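# Fold in both corner flaps at one box end

## Task

At one of the short ends of the cardboard box, push both corner flaps inward so each ends up roughly perpendicular to the long walls, while both long walls stay standing upright and the box remains resting on its base.

## Robot and tools

Robot: two arms over a table. left_arm carries a five-finger left hand and sits on the +y side; right_arm carries a right hand on the -y side (names do not match image sides). Calibrated bases in the scene frame: left_arm (-0.020, +0.249, -0.001) m, quat_wxyz (+1.000, 0, 0, -0.027); right_arm (+0.041, -0.280, -0.003) m, quat_wxyz (+1.000, 0, 0, -0.019). A post stands behind the arms. Objects may occasionally get a brief push from outside.

Frames: the scene frame has its origin at table-top height midway between the nominal bases, +z up, +x out over the table, +y toward left_arm. Reported hand positions (m) and quaternions (wxyz) are in this frame and can be off by a few centimetres. Each hand has a hand point about 0.15 m out from the wrist face and 0.05 m in front of the palm. Its +z runs along the straight fingers, +y out of the palm, +x across the palm away from the thumb on the right hand (toward the thumb on the left hand). Straight fingertips reach 0.06-0.07 m past the point and lie 0.06 m behind it along -y. A wrist bracket on the little-finger side can strike things.

The row: every motion is built from rows of 28 numbers, each in [-1, 1], always for both arms even if one is idle. Order: left arm dx, dy, dz, rx, ry, rz; left hand thumb_turn, thumb_bend, index, middle, ring, little, force_limit, speed; then the same 14 for the right arm and hand. The six pose numbers are offsets, not poses: they are measured from that arm's Hand target as it stood when the action or move began, along that Hand target's own axes. 1.0 equals 0.6 m of travel or 180 degrees; rx, ry, rz form one rotation vector. All six at 0 means no new request for that arm. Repeating an offset in a new call moves the arm further. The eight hand numbers are absolute targets: -1 open/straight, +1 closed/curled (thumb_turn +1 puts the thumb in front of the palm). force_limit maps -1..+1 to about 0..10 N at the fingertip (0..15 N for the two thumb motors); speed rises from near zero at -1 to full at +0.48 and stays full above. To leave a hand unchanged, resend the eight numbers of the last row actually executed for it; if none yet, send its hand_measured six values plus its hand_force_limit and hand_speed. For a gentle grip close with speed at -0.94 or below.

Tools:
- execute_actions(actions, cameras): actions is a list of actions, each a table of up to 15 rows, one row per 1/30 s control step; a shorter table repeats its final row to fill 15 steps. Every row in an action is counted from the start pose of that action, not from the previous row. Images are returned only when actions is empty or cameras requests them (["all"], a list of names, or []).
- move(target, speed, blend, blocking, cameras): drives hand points in straight lines toward one row or a list of up to 15 rows; every row in the list is an offset from the same starting Hand targets. speed is the path top speed in m/s, 0.002 to 4.3, default 0.25 (turn rate up to twice that in rad/s); one value or one per target. blend is a corner-rounding radius in m (0 = stop at each target). blocking=false returns after about 0.5 s while motion continues. Paths are capped at 10 s, do not avoid obstacles or the other arm, and can overshoot speed near full reach. Hand numbers of later targets are sent on arrival. The result adds a move: line giving the ending (done, off_target, moving, held, fault) and limits (paced = pose clipped, held = steps withheld).
- wait(seconds 0-3600): lets the scene run without new commands; a running move continues.
- stop(): brakes a running move.
- zoom_image(camera, region [x0, y0, x1, y1], at most 504x504 px) on the newest image of cam_head_left, cam_head_right, cam_high, cam_left_wrist or cam_right_wrist (all 896x504).
- show_instructions(): shows the reference pages.
- finished_scene(scene 1): ends the scene irreversibly; the box must stay folded without the robot.

Behaviour: per control step the commanded orientation is clipped to within 40 degrees of the measured one. Hand target in a result is the last command after clipping, and the base for the next offsets. Hands often rest 1-3 cm (up to 5 cm) off target, mostly low, without any contact; an empty execute_actions re-requests the target, or send the missing distance. Small moves may not start; with the wrist near the first joint axis a small motion can swing the whole arm. An arm blocked by something keeps pushing; to release, command a target back past its current hand point.

Readings: hand_measured (positions on the target scale), hand_stopped_by (moving, target, force, stalled, fault) and hand_load_n (fingertip load, positive when pushed open) list six values in motor order. Joint velocities may be omitted when all are within noise. Joint torques are raw drive outputs with offsets and noise; numbers 3 and 4 wrap at ±28 N m. Joint ranges (rad): waist ±2.880, shoulder 0 to 3.142, elbow 0 to 3.019 (straight 2.964), wrist pitch -1.693 to 1.571, wrist yaw ±1.571, wrist roll ±2.094.

Avoid: anything falling off the table, drops, releasing moving parts, fast impacts, hard presses, overloading fingers, and any contact or pinching between the two arms or hands (can end the scene). Holding loads or straining toward unreachable poses heats motors; MOTOR HOT appears at 85 °C and at 100 °C the arm goes limp for 30-60 s. The scene keeps running while you think.

Each tool is called by a JSON object that holds its "method" and its "body", one argument or row to a line.

Reference images:

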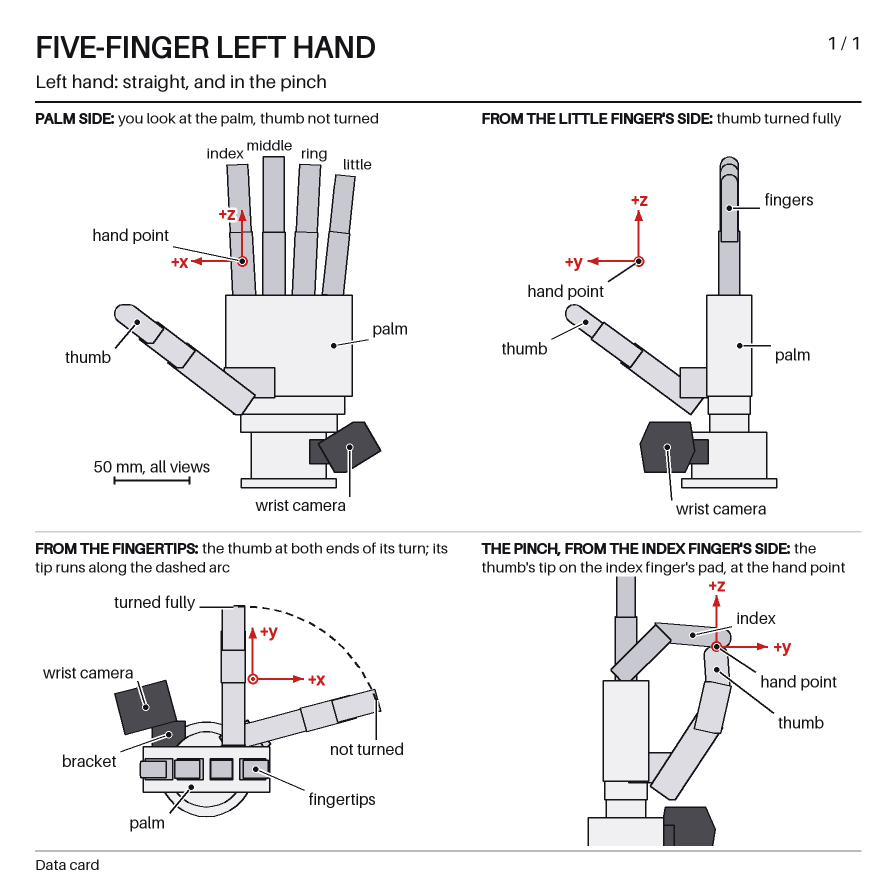

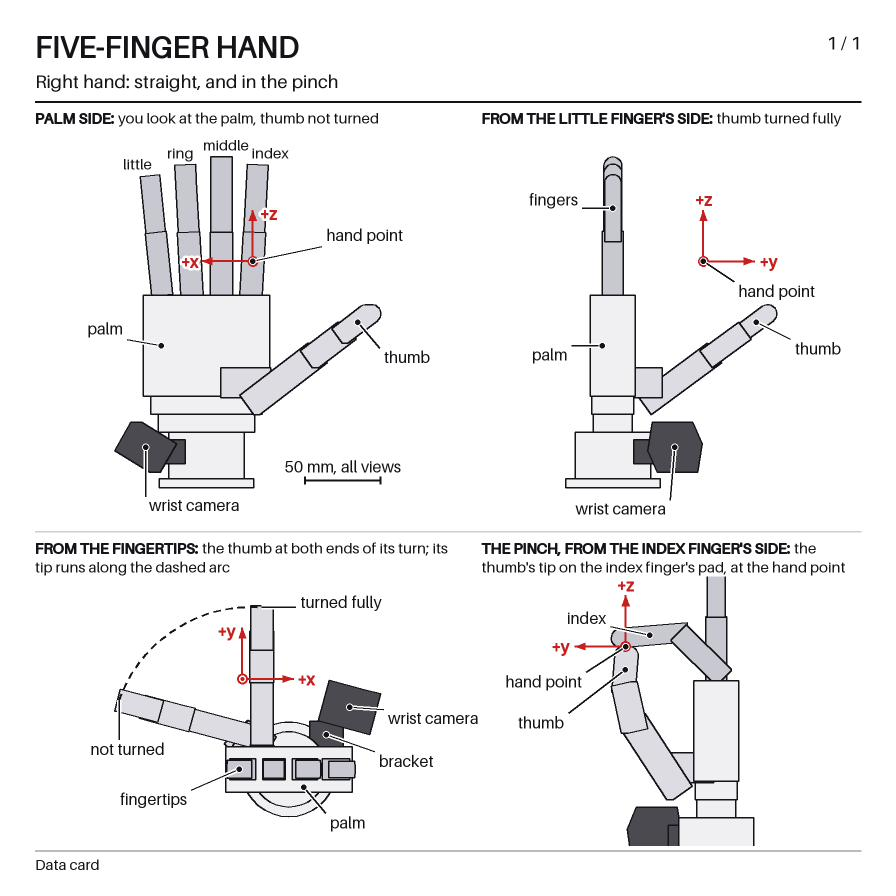

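## Session

{"method": "execute_actions", "body": {
  "actions": []
}}

Scene clock: 0.00 s.
left_arm: end_effector_position=(+0.6500, +0.5318, +0.3581) hand_measured=(-1.000, -1.000, -1.000, -1.000, -1.000, -1.000) hand_load_n=(+0.0, +0.0, +0.0, +0.0, +0.0, +0.0) hand_stopped_by=(target, target, target, target, target, target) hand_force_limit=0.00 hand_speed=-0.80 end_effector_quat_wxyz=(+0.602, -0.625, +0.310, -0.389) | right_arm: end_effector_position=(+0.0364, -0.0870, +0.1703) hand_measured=(-1.000, -1.000, -1.000, -1.000, -1.000, -1.000) hand_load_n=(+0.0, +0.0, +0.0, +0.0, +0.0, +0.0) hand_stopped_by=(target, target, target, target, target, target) hand_force_limit=0.00 hand_speed=-0.80 end_effector_quat_wxyz=(-0.439, +0.856, +0.220, +0.162)
Joint positions: left_arm=[0.473 1.56 1.291 0.297 -0.117 -0.109] | right_arm=[1.962 0.147 0.493 -0.993 0.372 -0.336]
Joint velocities: within noise
Joint torques (N m): no reading
Heat: left arm: hottest wrist pitch 35 °C; right arm: hottest waist 36 °C.
Hand target: left_arm +0.6538, +0.5335, +0.3684; +0.607, -0.619, +0.306, -0.393 | right_arm +0.0358, -0.0853, +0.1805; -0.449, +0.852, +0.216, +0.160

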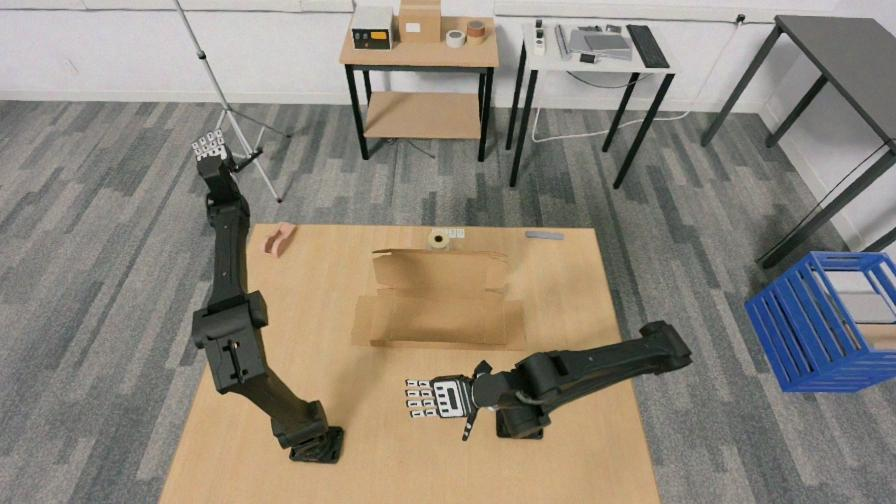

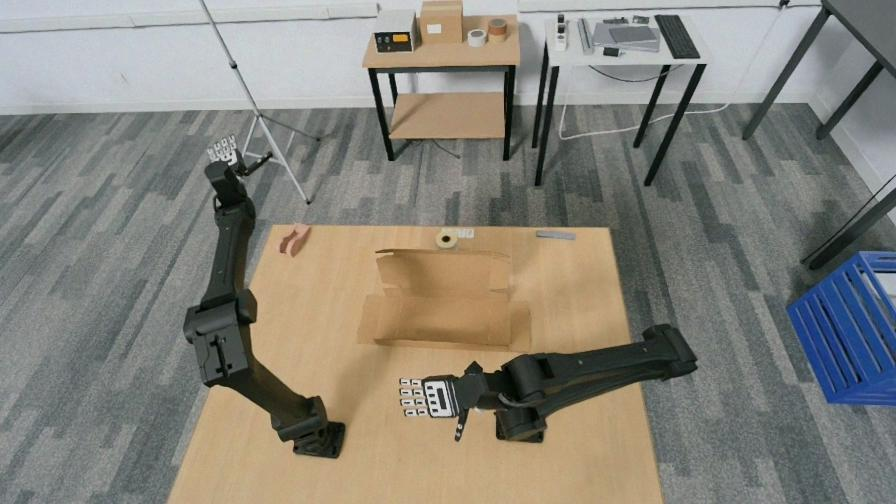

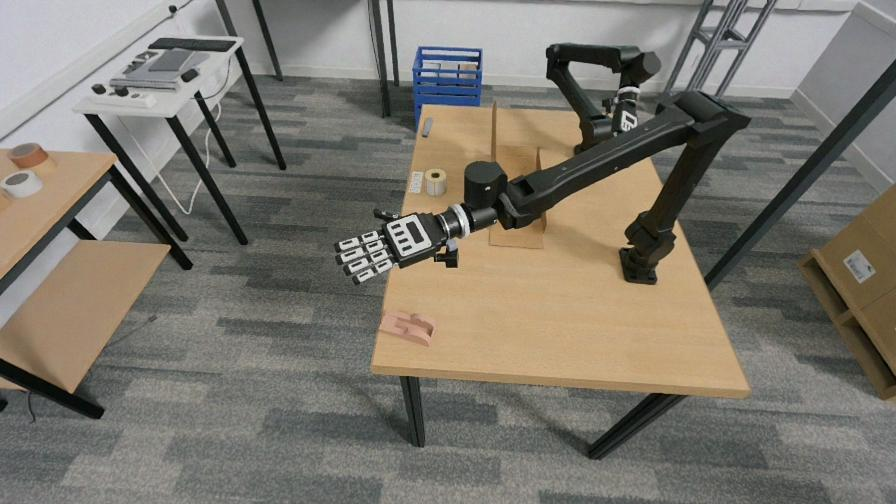

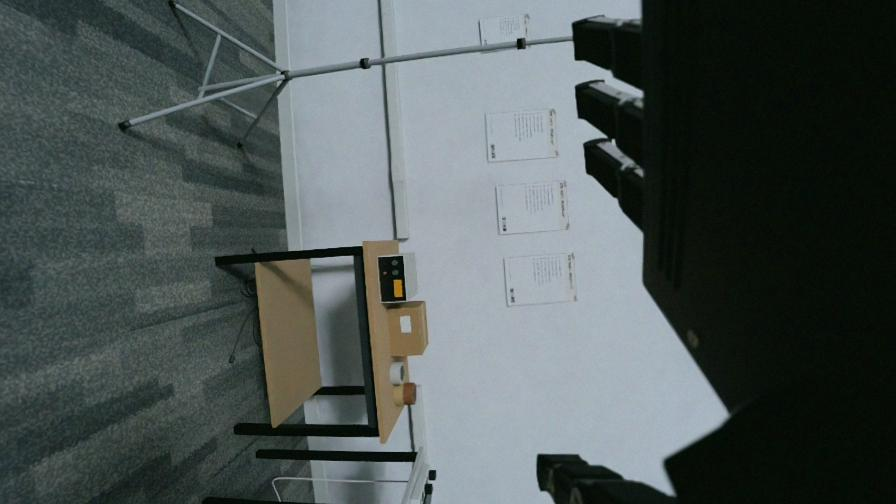

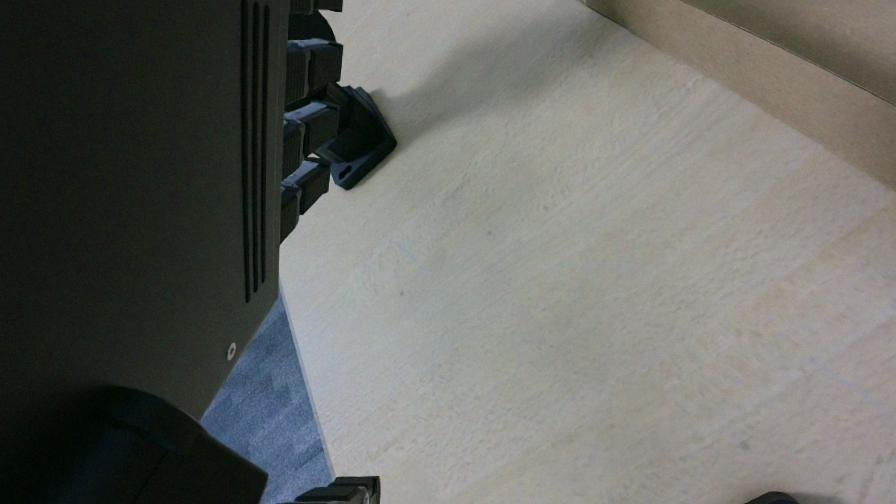

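{"method": "zoom_image", "body": {
  "camera": "cam_head_left",
  "region": [330, 220, 560, 370]
}}

{"method": "zoom_image", "body": {
  "camera": "cam_high",
  "region": [380, 80, 680, 280]
}}

{"method": "zoom_image", "body": {
  "camera": "cam_head_right",
  "region": [330, 220, 560, 370]
}}

Scaled by 2.191.

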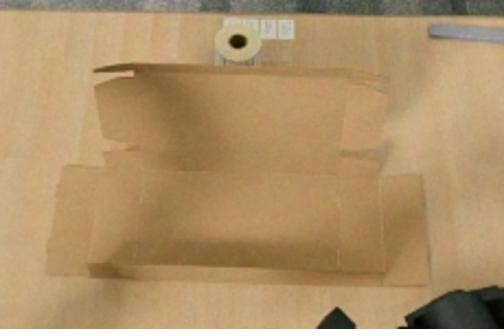

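Scaled by 1.680.

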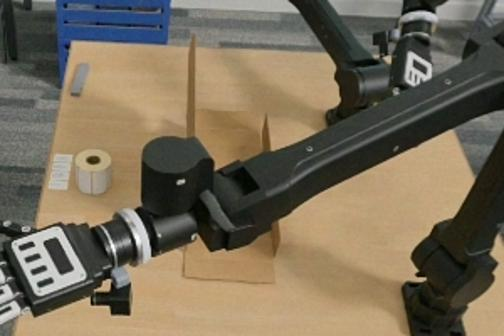

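Scaled by 2.191.

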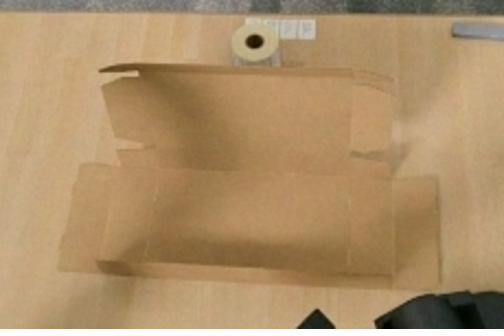

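{"method": "move", "body": {
  "target": [-0.148,0.069,-0.608,-0.194,0.633,0.270,-1,-1,-1,-1,-1,-1,0,-0.8,0,0,0,0,0,0,-1,-1,-1,-1,-1,-1,0,-0.8],
  "speed": 0.2,
  "cameras": ["all"]
}}

Scene clock: 164.47 s.
left_arm: end_effector_position=(+0.3029, +0.4248, +0.3007) hand_measured=(-1.000, -1.000, -1.000, -1.000, -1.000, -1.000) hand_load_n=(+0.0, +0.0, +0.0, +0.0, +0.0, +0.0) hand_stopped_by=(target, target, target, target, target, target) hand_force_limit=0.00 hand_speed=-0.80 end_effector_quat_wxyz=(+0.182, -0.084, +0.951, -0.234) | right_arm: end_effector_position=(+0.0364, -0.0870, +0.1703) hand_measured=(-1.000, -1.000, -1.000, -1.000, -1.000, -1.000) hand_load_n=(+0.0, +0.0, +0.0, +0.0, +0.0, +0.0) hand_stopped_by=(target, target, target, target, target, target) hand_force_limit=0.00 hand_speed=-0.80 end_effector_quat_wxyz=(-0.439, +0.856, +0.220, +0.162)
Joint positions: left_arm=[0.7 1.257 1.42 -1.665 0.598 2.021] | right_arm=[1.962 0.147 0.493 -0.993 0.372 -0.336]
Joint torques (N m): left_arm=[0.26 -8.41 7.04 -0.08 0.48 0.1] | right_arm=[-1.14 1.61 10.32 1.98 0.21 -0.16]
Heat: left arm: hottest elbow 49 °C; right arm: hottest elbow 57 °C.
Hand target: left_arm +0.3001, +0.4199, +0.3003; +0.001, +0.001, +0.924, -0.382 | right_arm +0.0358, -0.0853, +0.1805; -0.449, +0.852, +0.216, +0.160
Off the commanded pose: left_arm 0.006 m, 29 deg | right_arm 0.010 m, 1 deg.
joint sent to its limit (left arm) — joint 4 (wrist pitch), lower limit. The joint targets are off in orientation, not in position.
move: off_target (left_arm)

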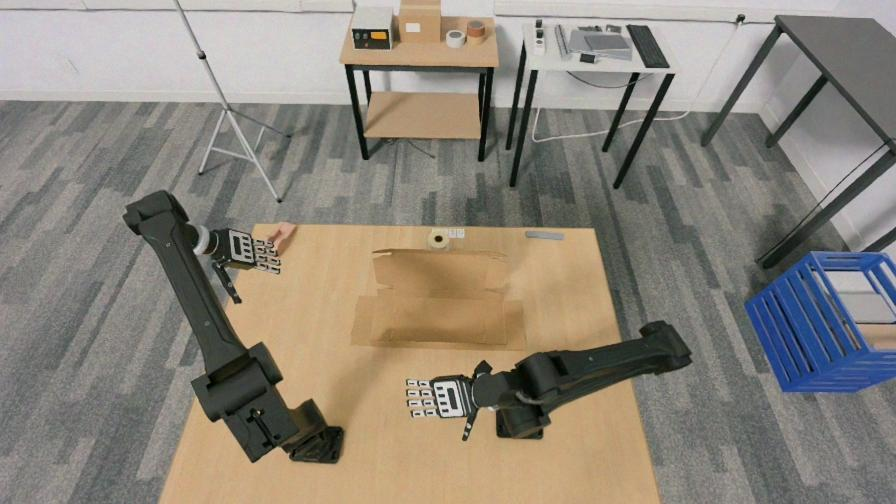

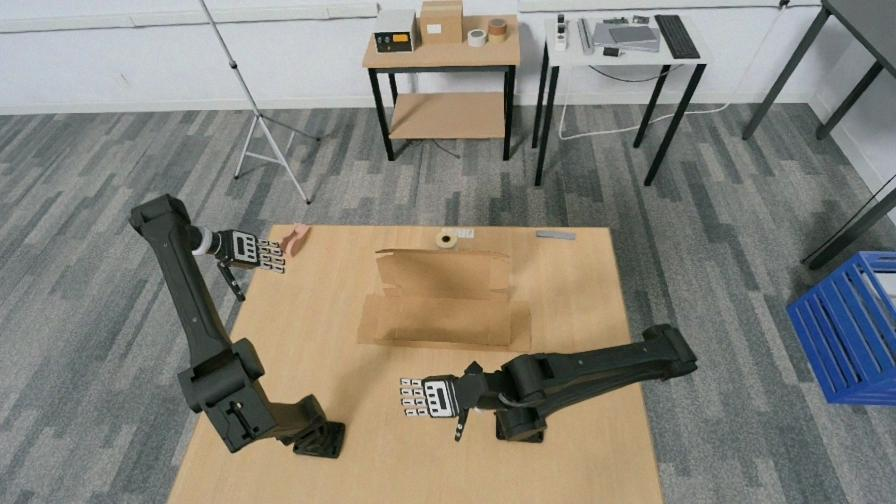

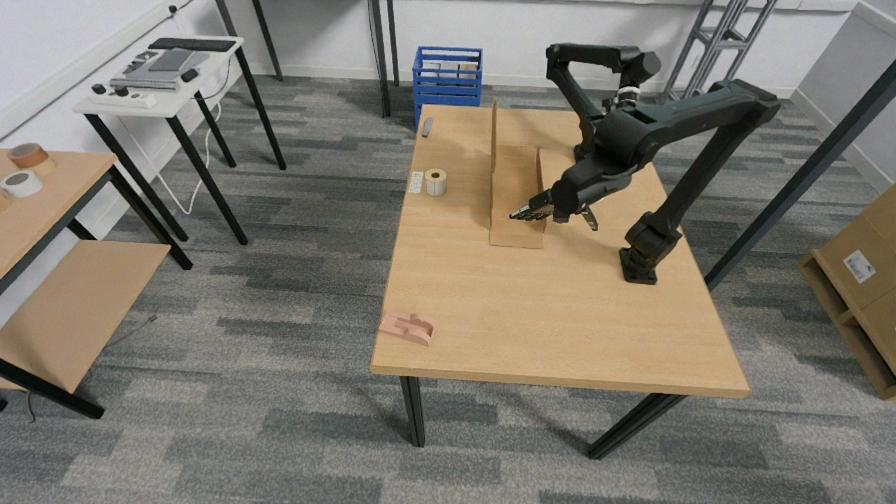

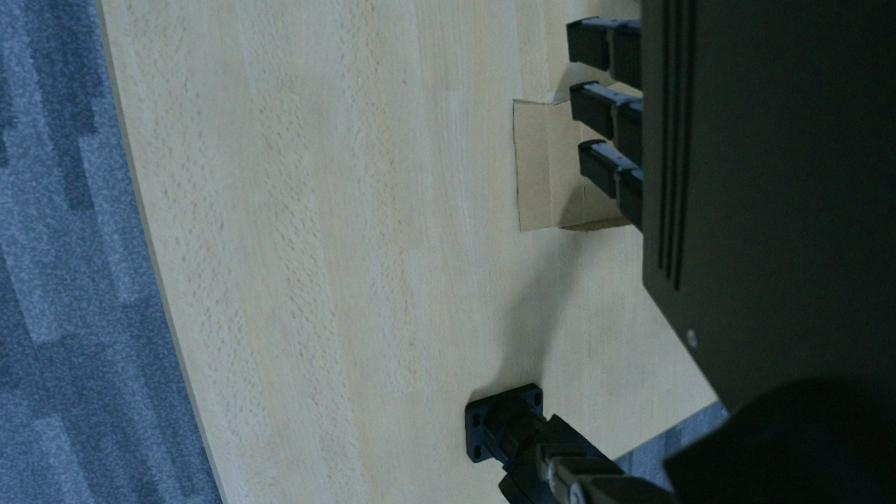

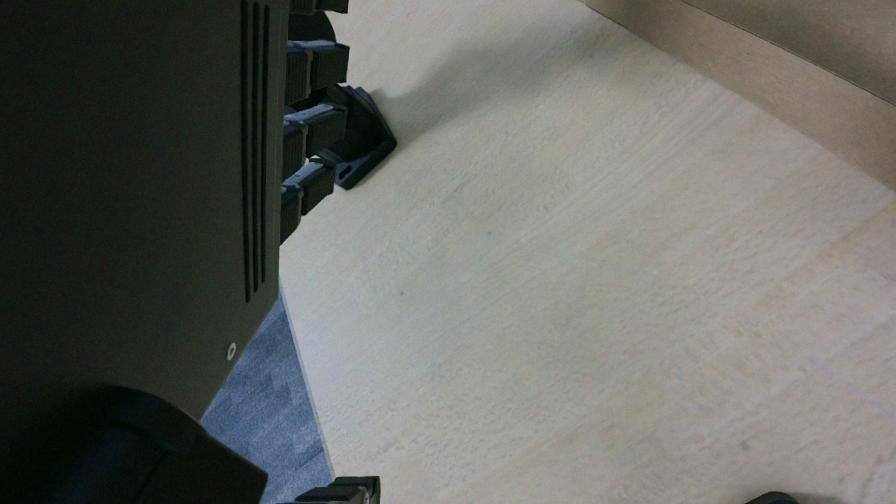

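{"method": "zoom_image", "body": {
  "camera": "cam_high",
  "region": [440, 90, 600, 260]
}}

{"method": "zoom_image", "body": {
  "camera": "cam_head_left",
  "region": [345, 230, 445, 360]
}}

{"method": "zoom_image", "body": {
  "camera": "cam_head_right",
  "region": [450, 230, 550, 360]
}}

Scaled by 2.965.

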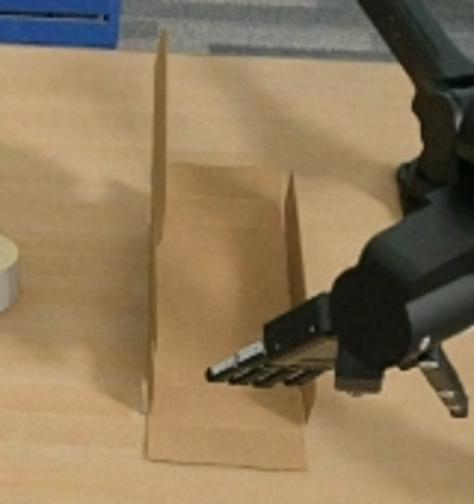

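Scaled by 3.877.

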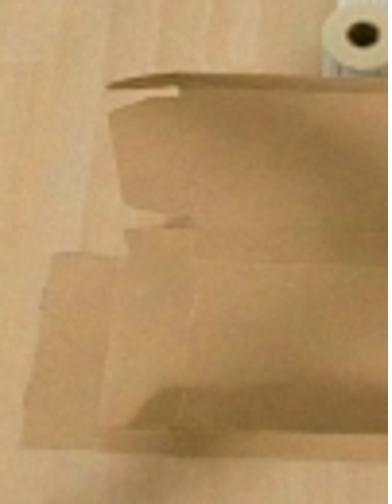

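Scaled by 3.877.

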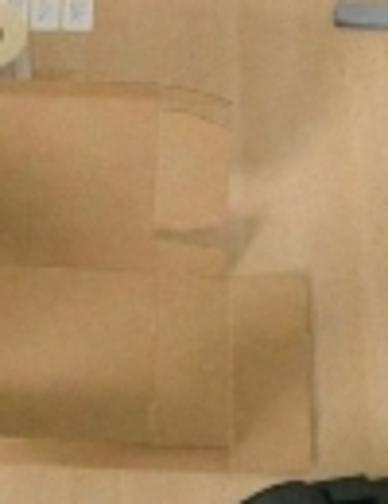

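{"method": "move", "body": {
  "target": [
    [0.083,-0.0825,0.2,0.065,-0.398,-0.305,-1,-1,-1,-1,-1,-1,0,-0.8,0,0,0,0,0,0,-1,-1,-1,-1,-1,-1,0,-0.8],
    [0,-0.141,0.33,0.411,-0.296,-0.714,-1,-1,-1,-1,-1,-1,0,-0.8,0,0,0,0,0,0,-1,-1,-1,-1,-1,-1,0,-0.8]
  ],
  "speed": 0.3,
  "blend": 0.03,
  "cameras": ["all"]
}}

Scene clock: 261.80 s.
left_arm: end_effector_position=(+0.2989, +0.2219, +0.2166) hand_measured=(-1.000, -1.000, -1.000, -1.000, -1.000, -1.000) hand_load_n=(+0.0, +0.0, +0.0, +0.0, +0.0, +0.0) hand_stopped_by=(target, target, target, target, target, target) hand_force_limit=0.00 hand_speed=-0.80 end_effector_quat_wxyz=(-0.001, +0.871, -0.004, +0.492) | right_arm: end_effector_position=(+0.0364, -0.0870, +0.1703) hand_measured=(-1.000, -1.000, -1.000, -1.000, -1.000, -1.000) hand_load_n=(+0.0, +0.5, +0.0, +0.0, +0.0, -0.5) hand_stopped_by=(target, target, target, target, target, target) hand_force_limit=0.00 hand_speed=-0.80 end_effector_quat_wxyz=(-0.439, +0.856, +0.220, +0.162)
Joint positions: left_arm=[0.301 0.384 0.373 -0.546 0.214 -1.434] | right_arm=[1.962 0.147 0.493 -0.993 0.372 -0.336]
Joint torques (N m): left_arm=[-0.15 0.85 8.39 2.35 0.1 -0.1] | right_arm=[-0.5 1.44 10.29 1.92 0.23 -0.17]
Heat: left arm: hottest elbow 44 °C; right arm: hottest elbow 60 °C.
Hand target: left_arm +0.3001, +0.2200, +0.2200; +0.000, +0.865, -0.004, +0.501 | right_arm +0.0358, -0.0853, +0.1805; -0.449, +0.852, +0.216, +0.160
Off the commanded pose: left_arm 0.004 m, 1 deg | right_arm 0.010 m, 1 deg.
move: done

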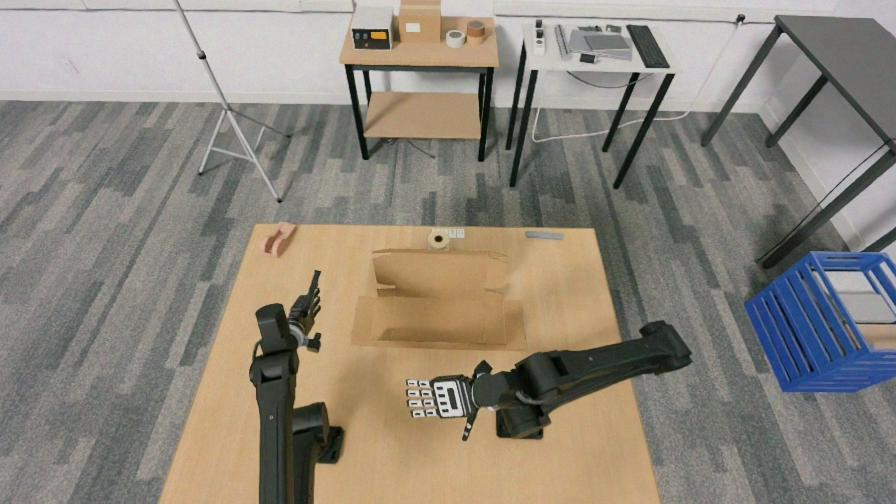

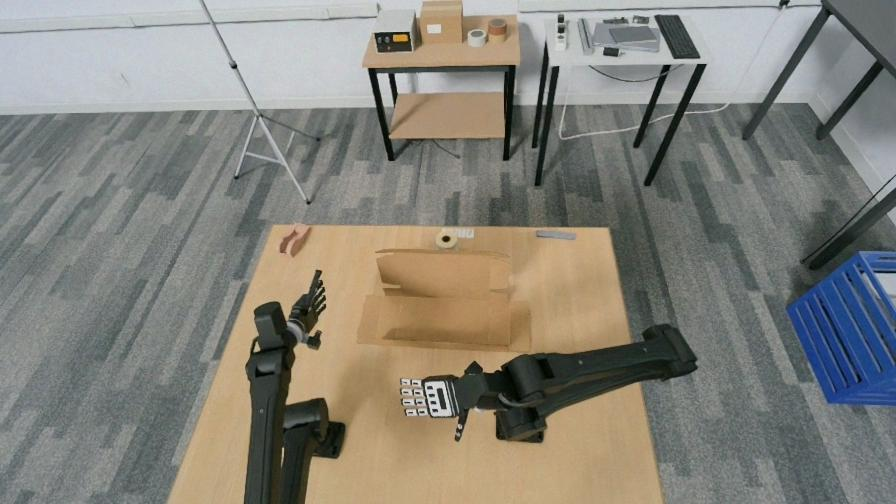

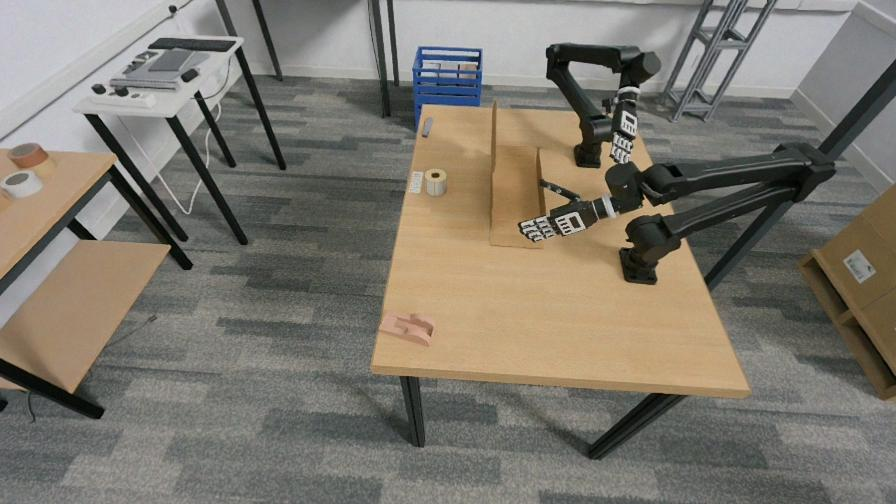

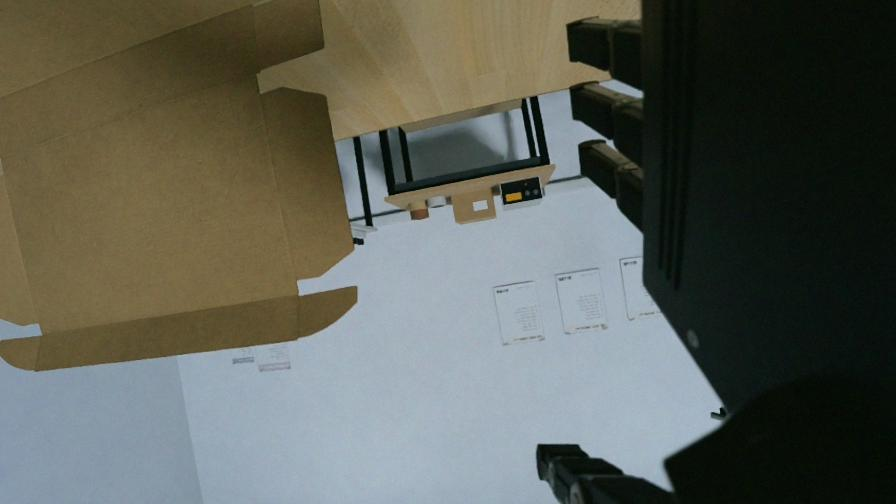

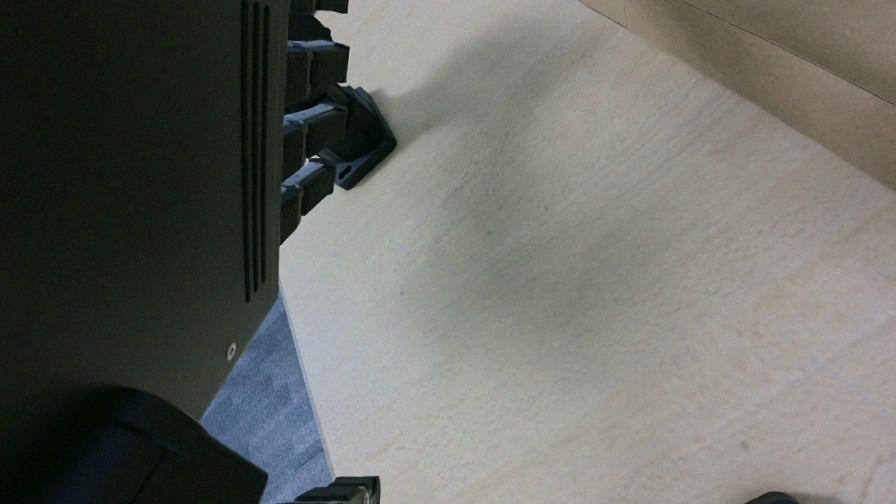

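{"method": "zoom_image", "body": {
  "camera": "cam_high",
  "region": [470, 90, 590, 260]
}}

{"method": "zoom_image", "body": {
  "camera": "cam_right_wrist",
  "region": [500, 0, 896, 250]
}}

{"method": "zoom_image", "body": {
  "camera": "cam_left_wrist",
  "region": [0, 0, 500, 400]
}}

Scaled by 2.965.

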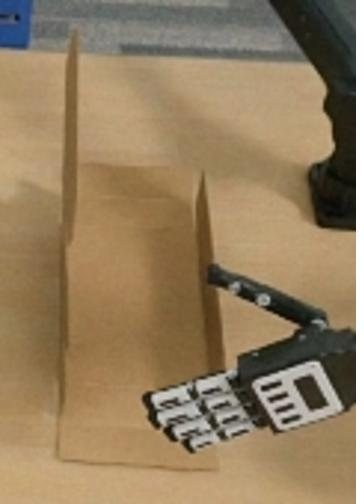

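Scaled by 1.273.

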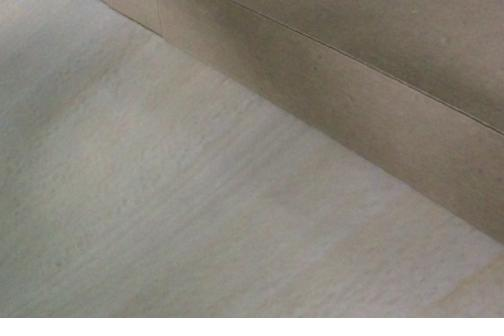

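Scaled by 1.008.

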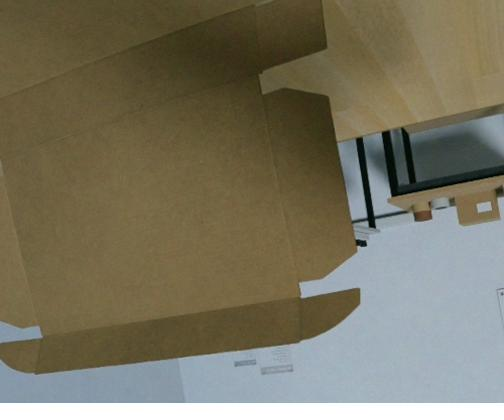

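{"method": "move", "body": {
  "target": [0.074,-0.133,-0.139,-0.2165,0,0.125,-1,-1,-1,-1,-1,-1,0,-0.8,0,0,0,0,0,0,-1,-1,-1,-1,-1,-1,0,-0.8],
  "speed": 0.25,
  "cameras": ["cam_left_wrist","cam_head_left"]
}}

Scene clock: 290.53 s.
left_arm: end_effector_position=(+0.2454, +0.2958, +0.2912) hand_measured=(-1.000, -1.000, -1.000, -1.000, -1.000, -1.000) hand_load_n=(+0.0, +0.0, +0.0, +0.0, +0.0, +0.0) hand_stopped_by=(target, target, target, target, target, target) hand_force_limit=0.00 hand_speed=-0.80 end_effector_quat_wxyz=(+0.197, +0.802, -0.323, +0.462) | right_arm: end_effector_position=(+0.0364, -0.0870, +0.1703) hand_measured=(-1.000, -1.000, -1.000, -1.000, -1.000, -1.000) hand_load_n=(-0.5, +0.0, +0.0, +0.0, +0.0, +0.0) hand_stopped_by=(target, target, target, target, target, target) hand_force_limit=0.00 hand_speed=-0.80 end_effector_quat_wxyz=(-0.439, +0.856, +0.220, +0.162)
Joint positions: left_arm=[0.948 1.126 0.946 -1.581 1.041 0.199] | right_arm=[1.962 0.147 0.493 -0.993 0.372 -0.336]
Joint torques (N m): left_arm=[-0.15 -4.37 9.96 -0.66 0.83 0.06] | right_arm=[-0.85 1.9 10.33 1.96 0.24 -0.15]
Heat: left arm: hottest elbow 44 °C; right arm: hottest elbow 60 °C.
Hand target: left_arm +0.2504, +0.2998, +0.3003; +0.191, +0.799, -0.335, +0.462 | right_arm +0.0358, -0.0853, +0.1805; -0.449, +0.852, +0.216, +0.160
Off the commanded pose: left_arm 0.011 m, 2 deg | right_arm 0.010 m, 1 deg.
move: off_target (left_arm)
Images, in order (width x height): cam_head_left 896x504, cam_left_wrist 896x504.

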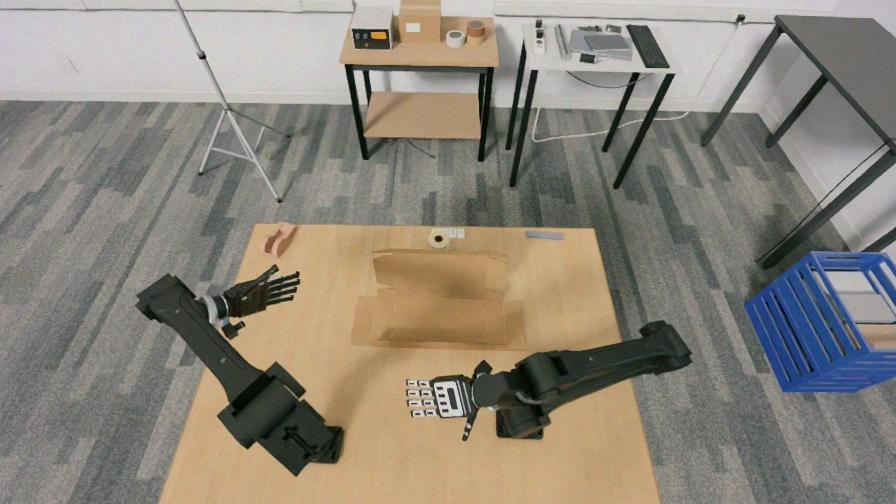

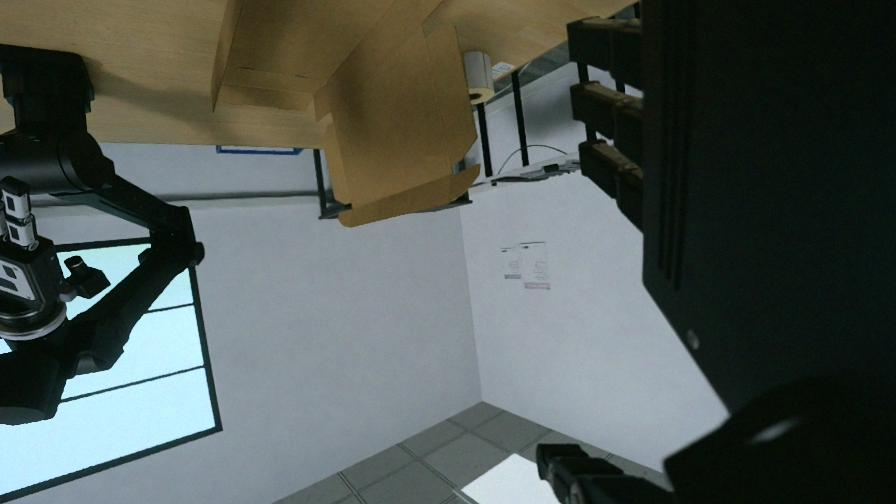

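{"method": "zoom_image", "body": {
  "camera": "cam_head_left",
  "region": [200, 250, 320, 330]
}}

Scaled by 4.200.

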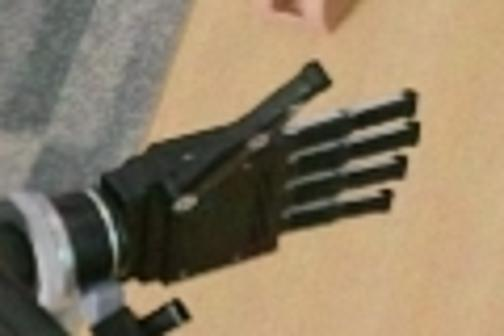

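{"method": "move", "body": {
  "target": [-0.020,-0.1885,0.365,0.2165,0,-0.125,-1,-1,-1,-1,-1,-1,0,-0.8,0.236,-0.148,0.177,-0.301,-0.107,0.145,-1,-1,-1,-1,-1,-1,0,-0.8],
  "speed": 0.2,
  "cameras": ["all"]
}}

Scene clock: 482.60 s.
left_arm: end_effector_position=(+0.4586, +0.2519, +0.1837) hand_measured=(-1.000, -1.000, -1.000, -1.000, -1.000, -1.000) hand_load_n=(+0.0, +0.0, +0.0, +0.0, +0.0, +0.0) hand_stopped_by=(target, target, target, target, target, target) hand_force_limit=0.00 hand_speed=-0.80 end_effector_quat_wxyz=(-0.003, +0.866, -0.005, +0.499) | right_arm: end_effector_position=(+0.1148, +0.0698, +0.2427) hand_measured=(-1.000, -1.000, -1.000, -1.000, -1.000, -1.000) hand_load_n=(+0.0, +0.0, +0.0, +0.0, +0.0, +0.0) hand_stopped_by=(target, target, target, target, target, target) hand_force_limit=0.00 hand_speed=-0.80 end_effector_quat_wxyz=(+0.007, +1.000, +0.010, +0.000)
Joint positions: left_arm=[0.268 1.118 0.546 0.037 0.186 -1.45] | right_arm=[1.364 1.454 1.45 -1.582 0.003 -0.265]
Joint torques (N m): left_arm=[0.32 -5.3 7.16 2.48 0.08 -0.15] | right_arm=[-1.61 -10.99 11.17 -0.03 -0.05 -0.07]
Heat: left arm: hottest elbow 54 °C; right arm: hottest elbow 64 °C.
Hand target: left_arm +0.4602, +0.2491, +0.1809; +0.000, +0.865, -0.004, +0.501 | right_arm +0.1197, +0.0798, +0.2506; +0.000, +1.000, +0.000, +0.001
Off the commanded pose: left_arm 0.004 m, 0 deg | right_arm 0.014 m, 1 deg.
move: off_target (right_arm)

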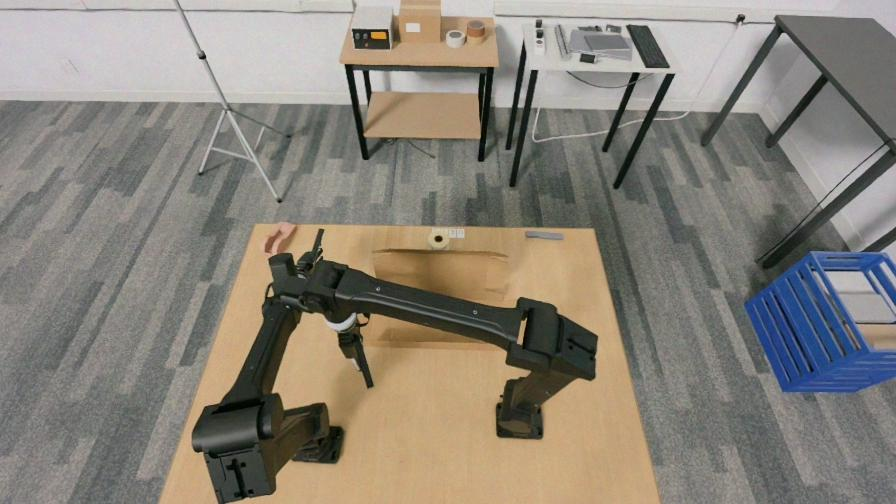

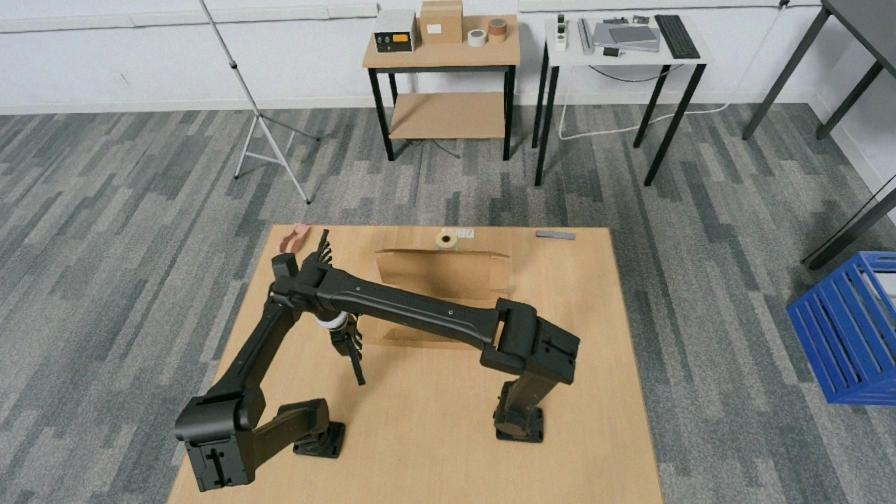

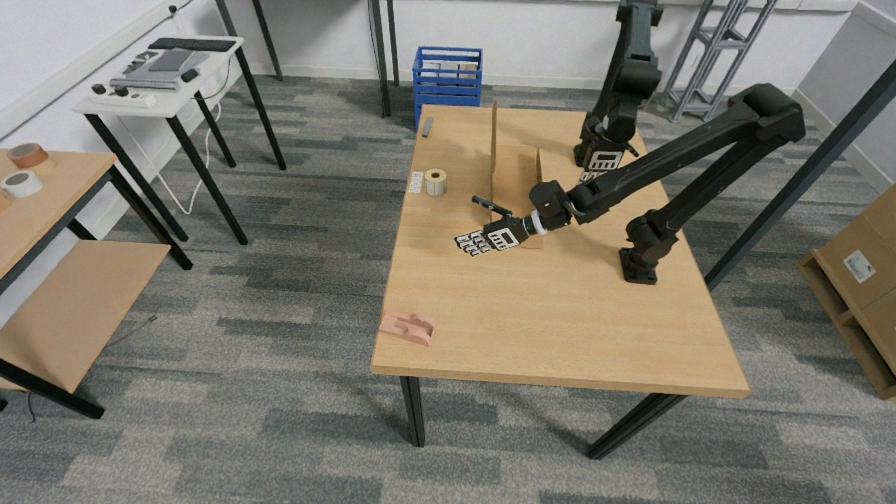

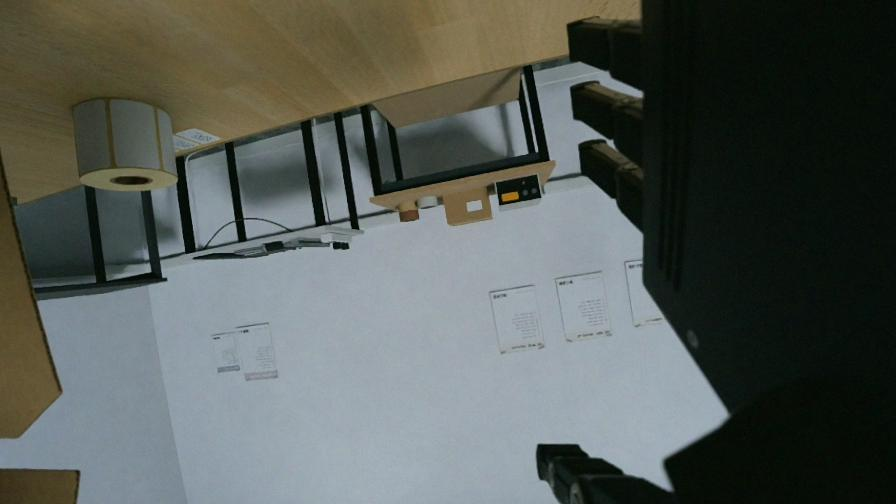

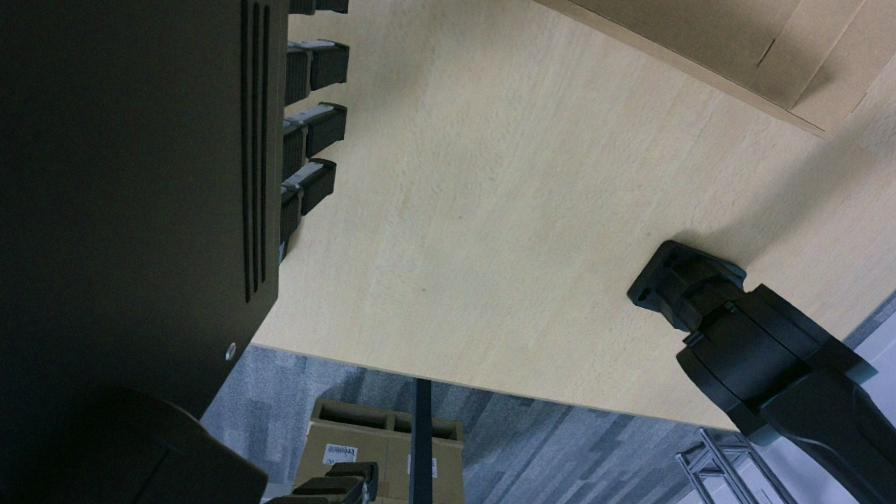

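{"method": "zoom_image", "body": {
  "camera": "cam_head_left",
  "region": [300, 220, 460, 400]
}}

{"method": "zoom_image", "body": {
  "camera": "cam_head_right",
  "region": [300, 220, 460, 400]
}}

{"method": "zoom_image", "body": {
  "camera": "cam_high",
  "region": [440, 90, 680, 270]
}}

Scaled by 2.800.

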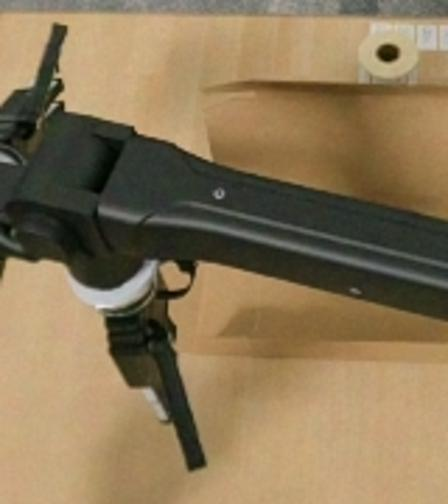

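Scaled by 2.800.

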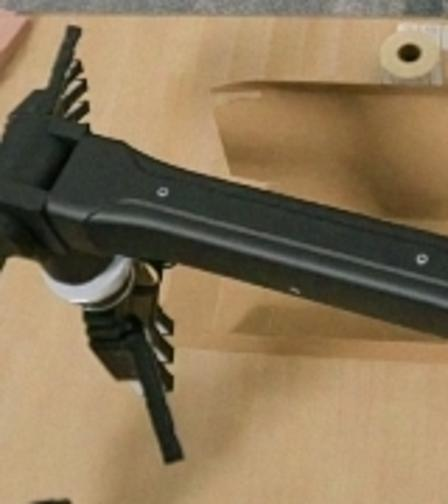

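Scaled by 2.100.

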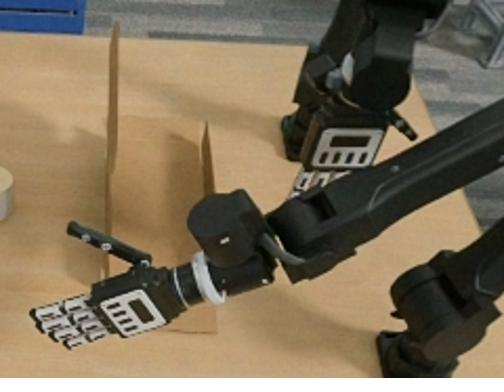

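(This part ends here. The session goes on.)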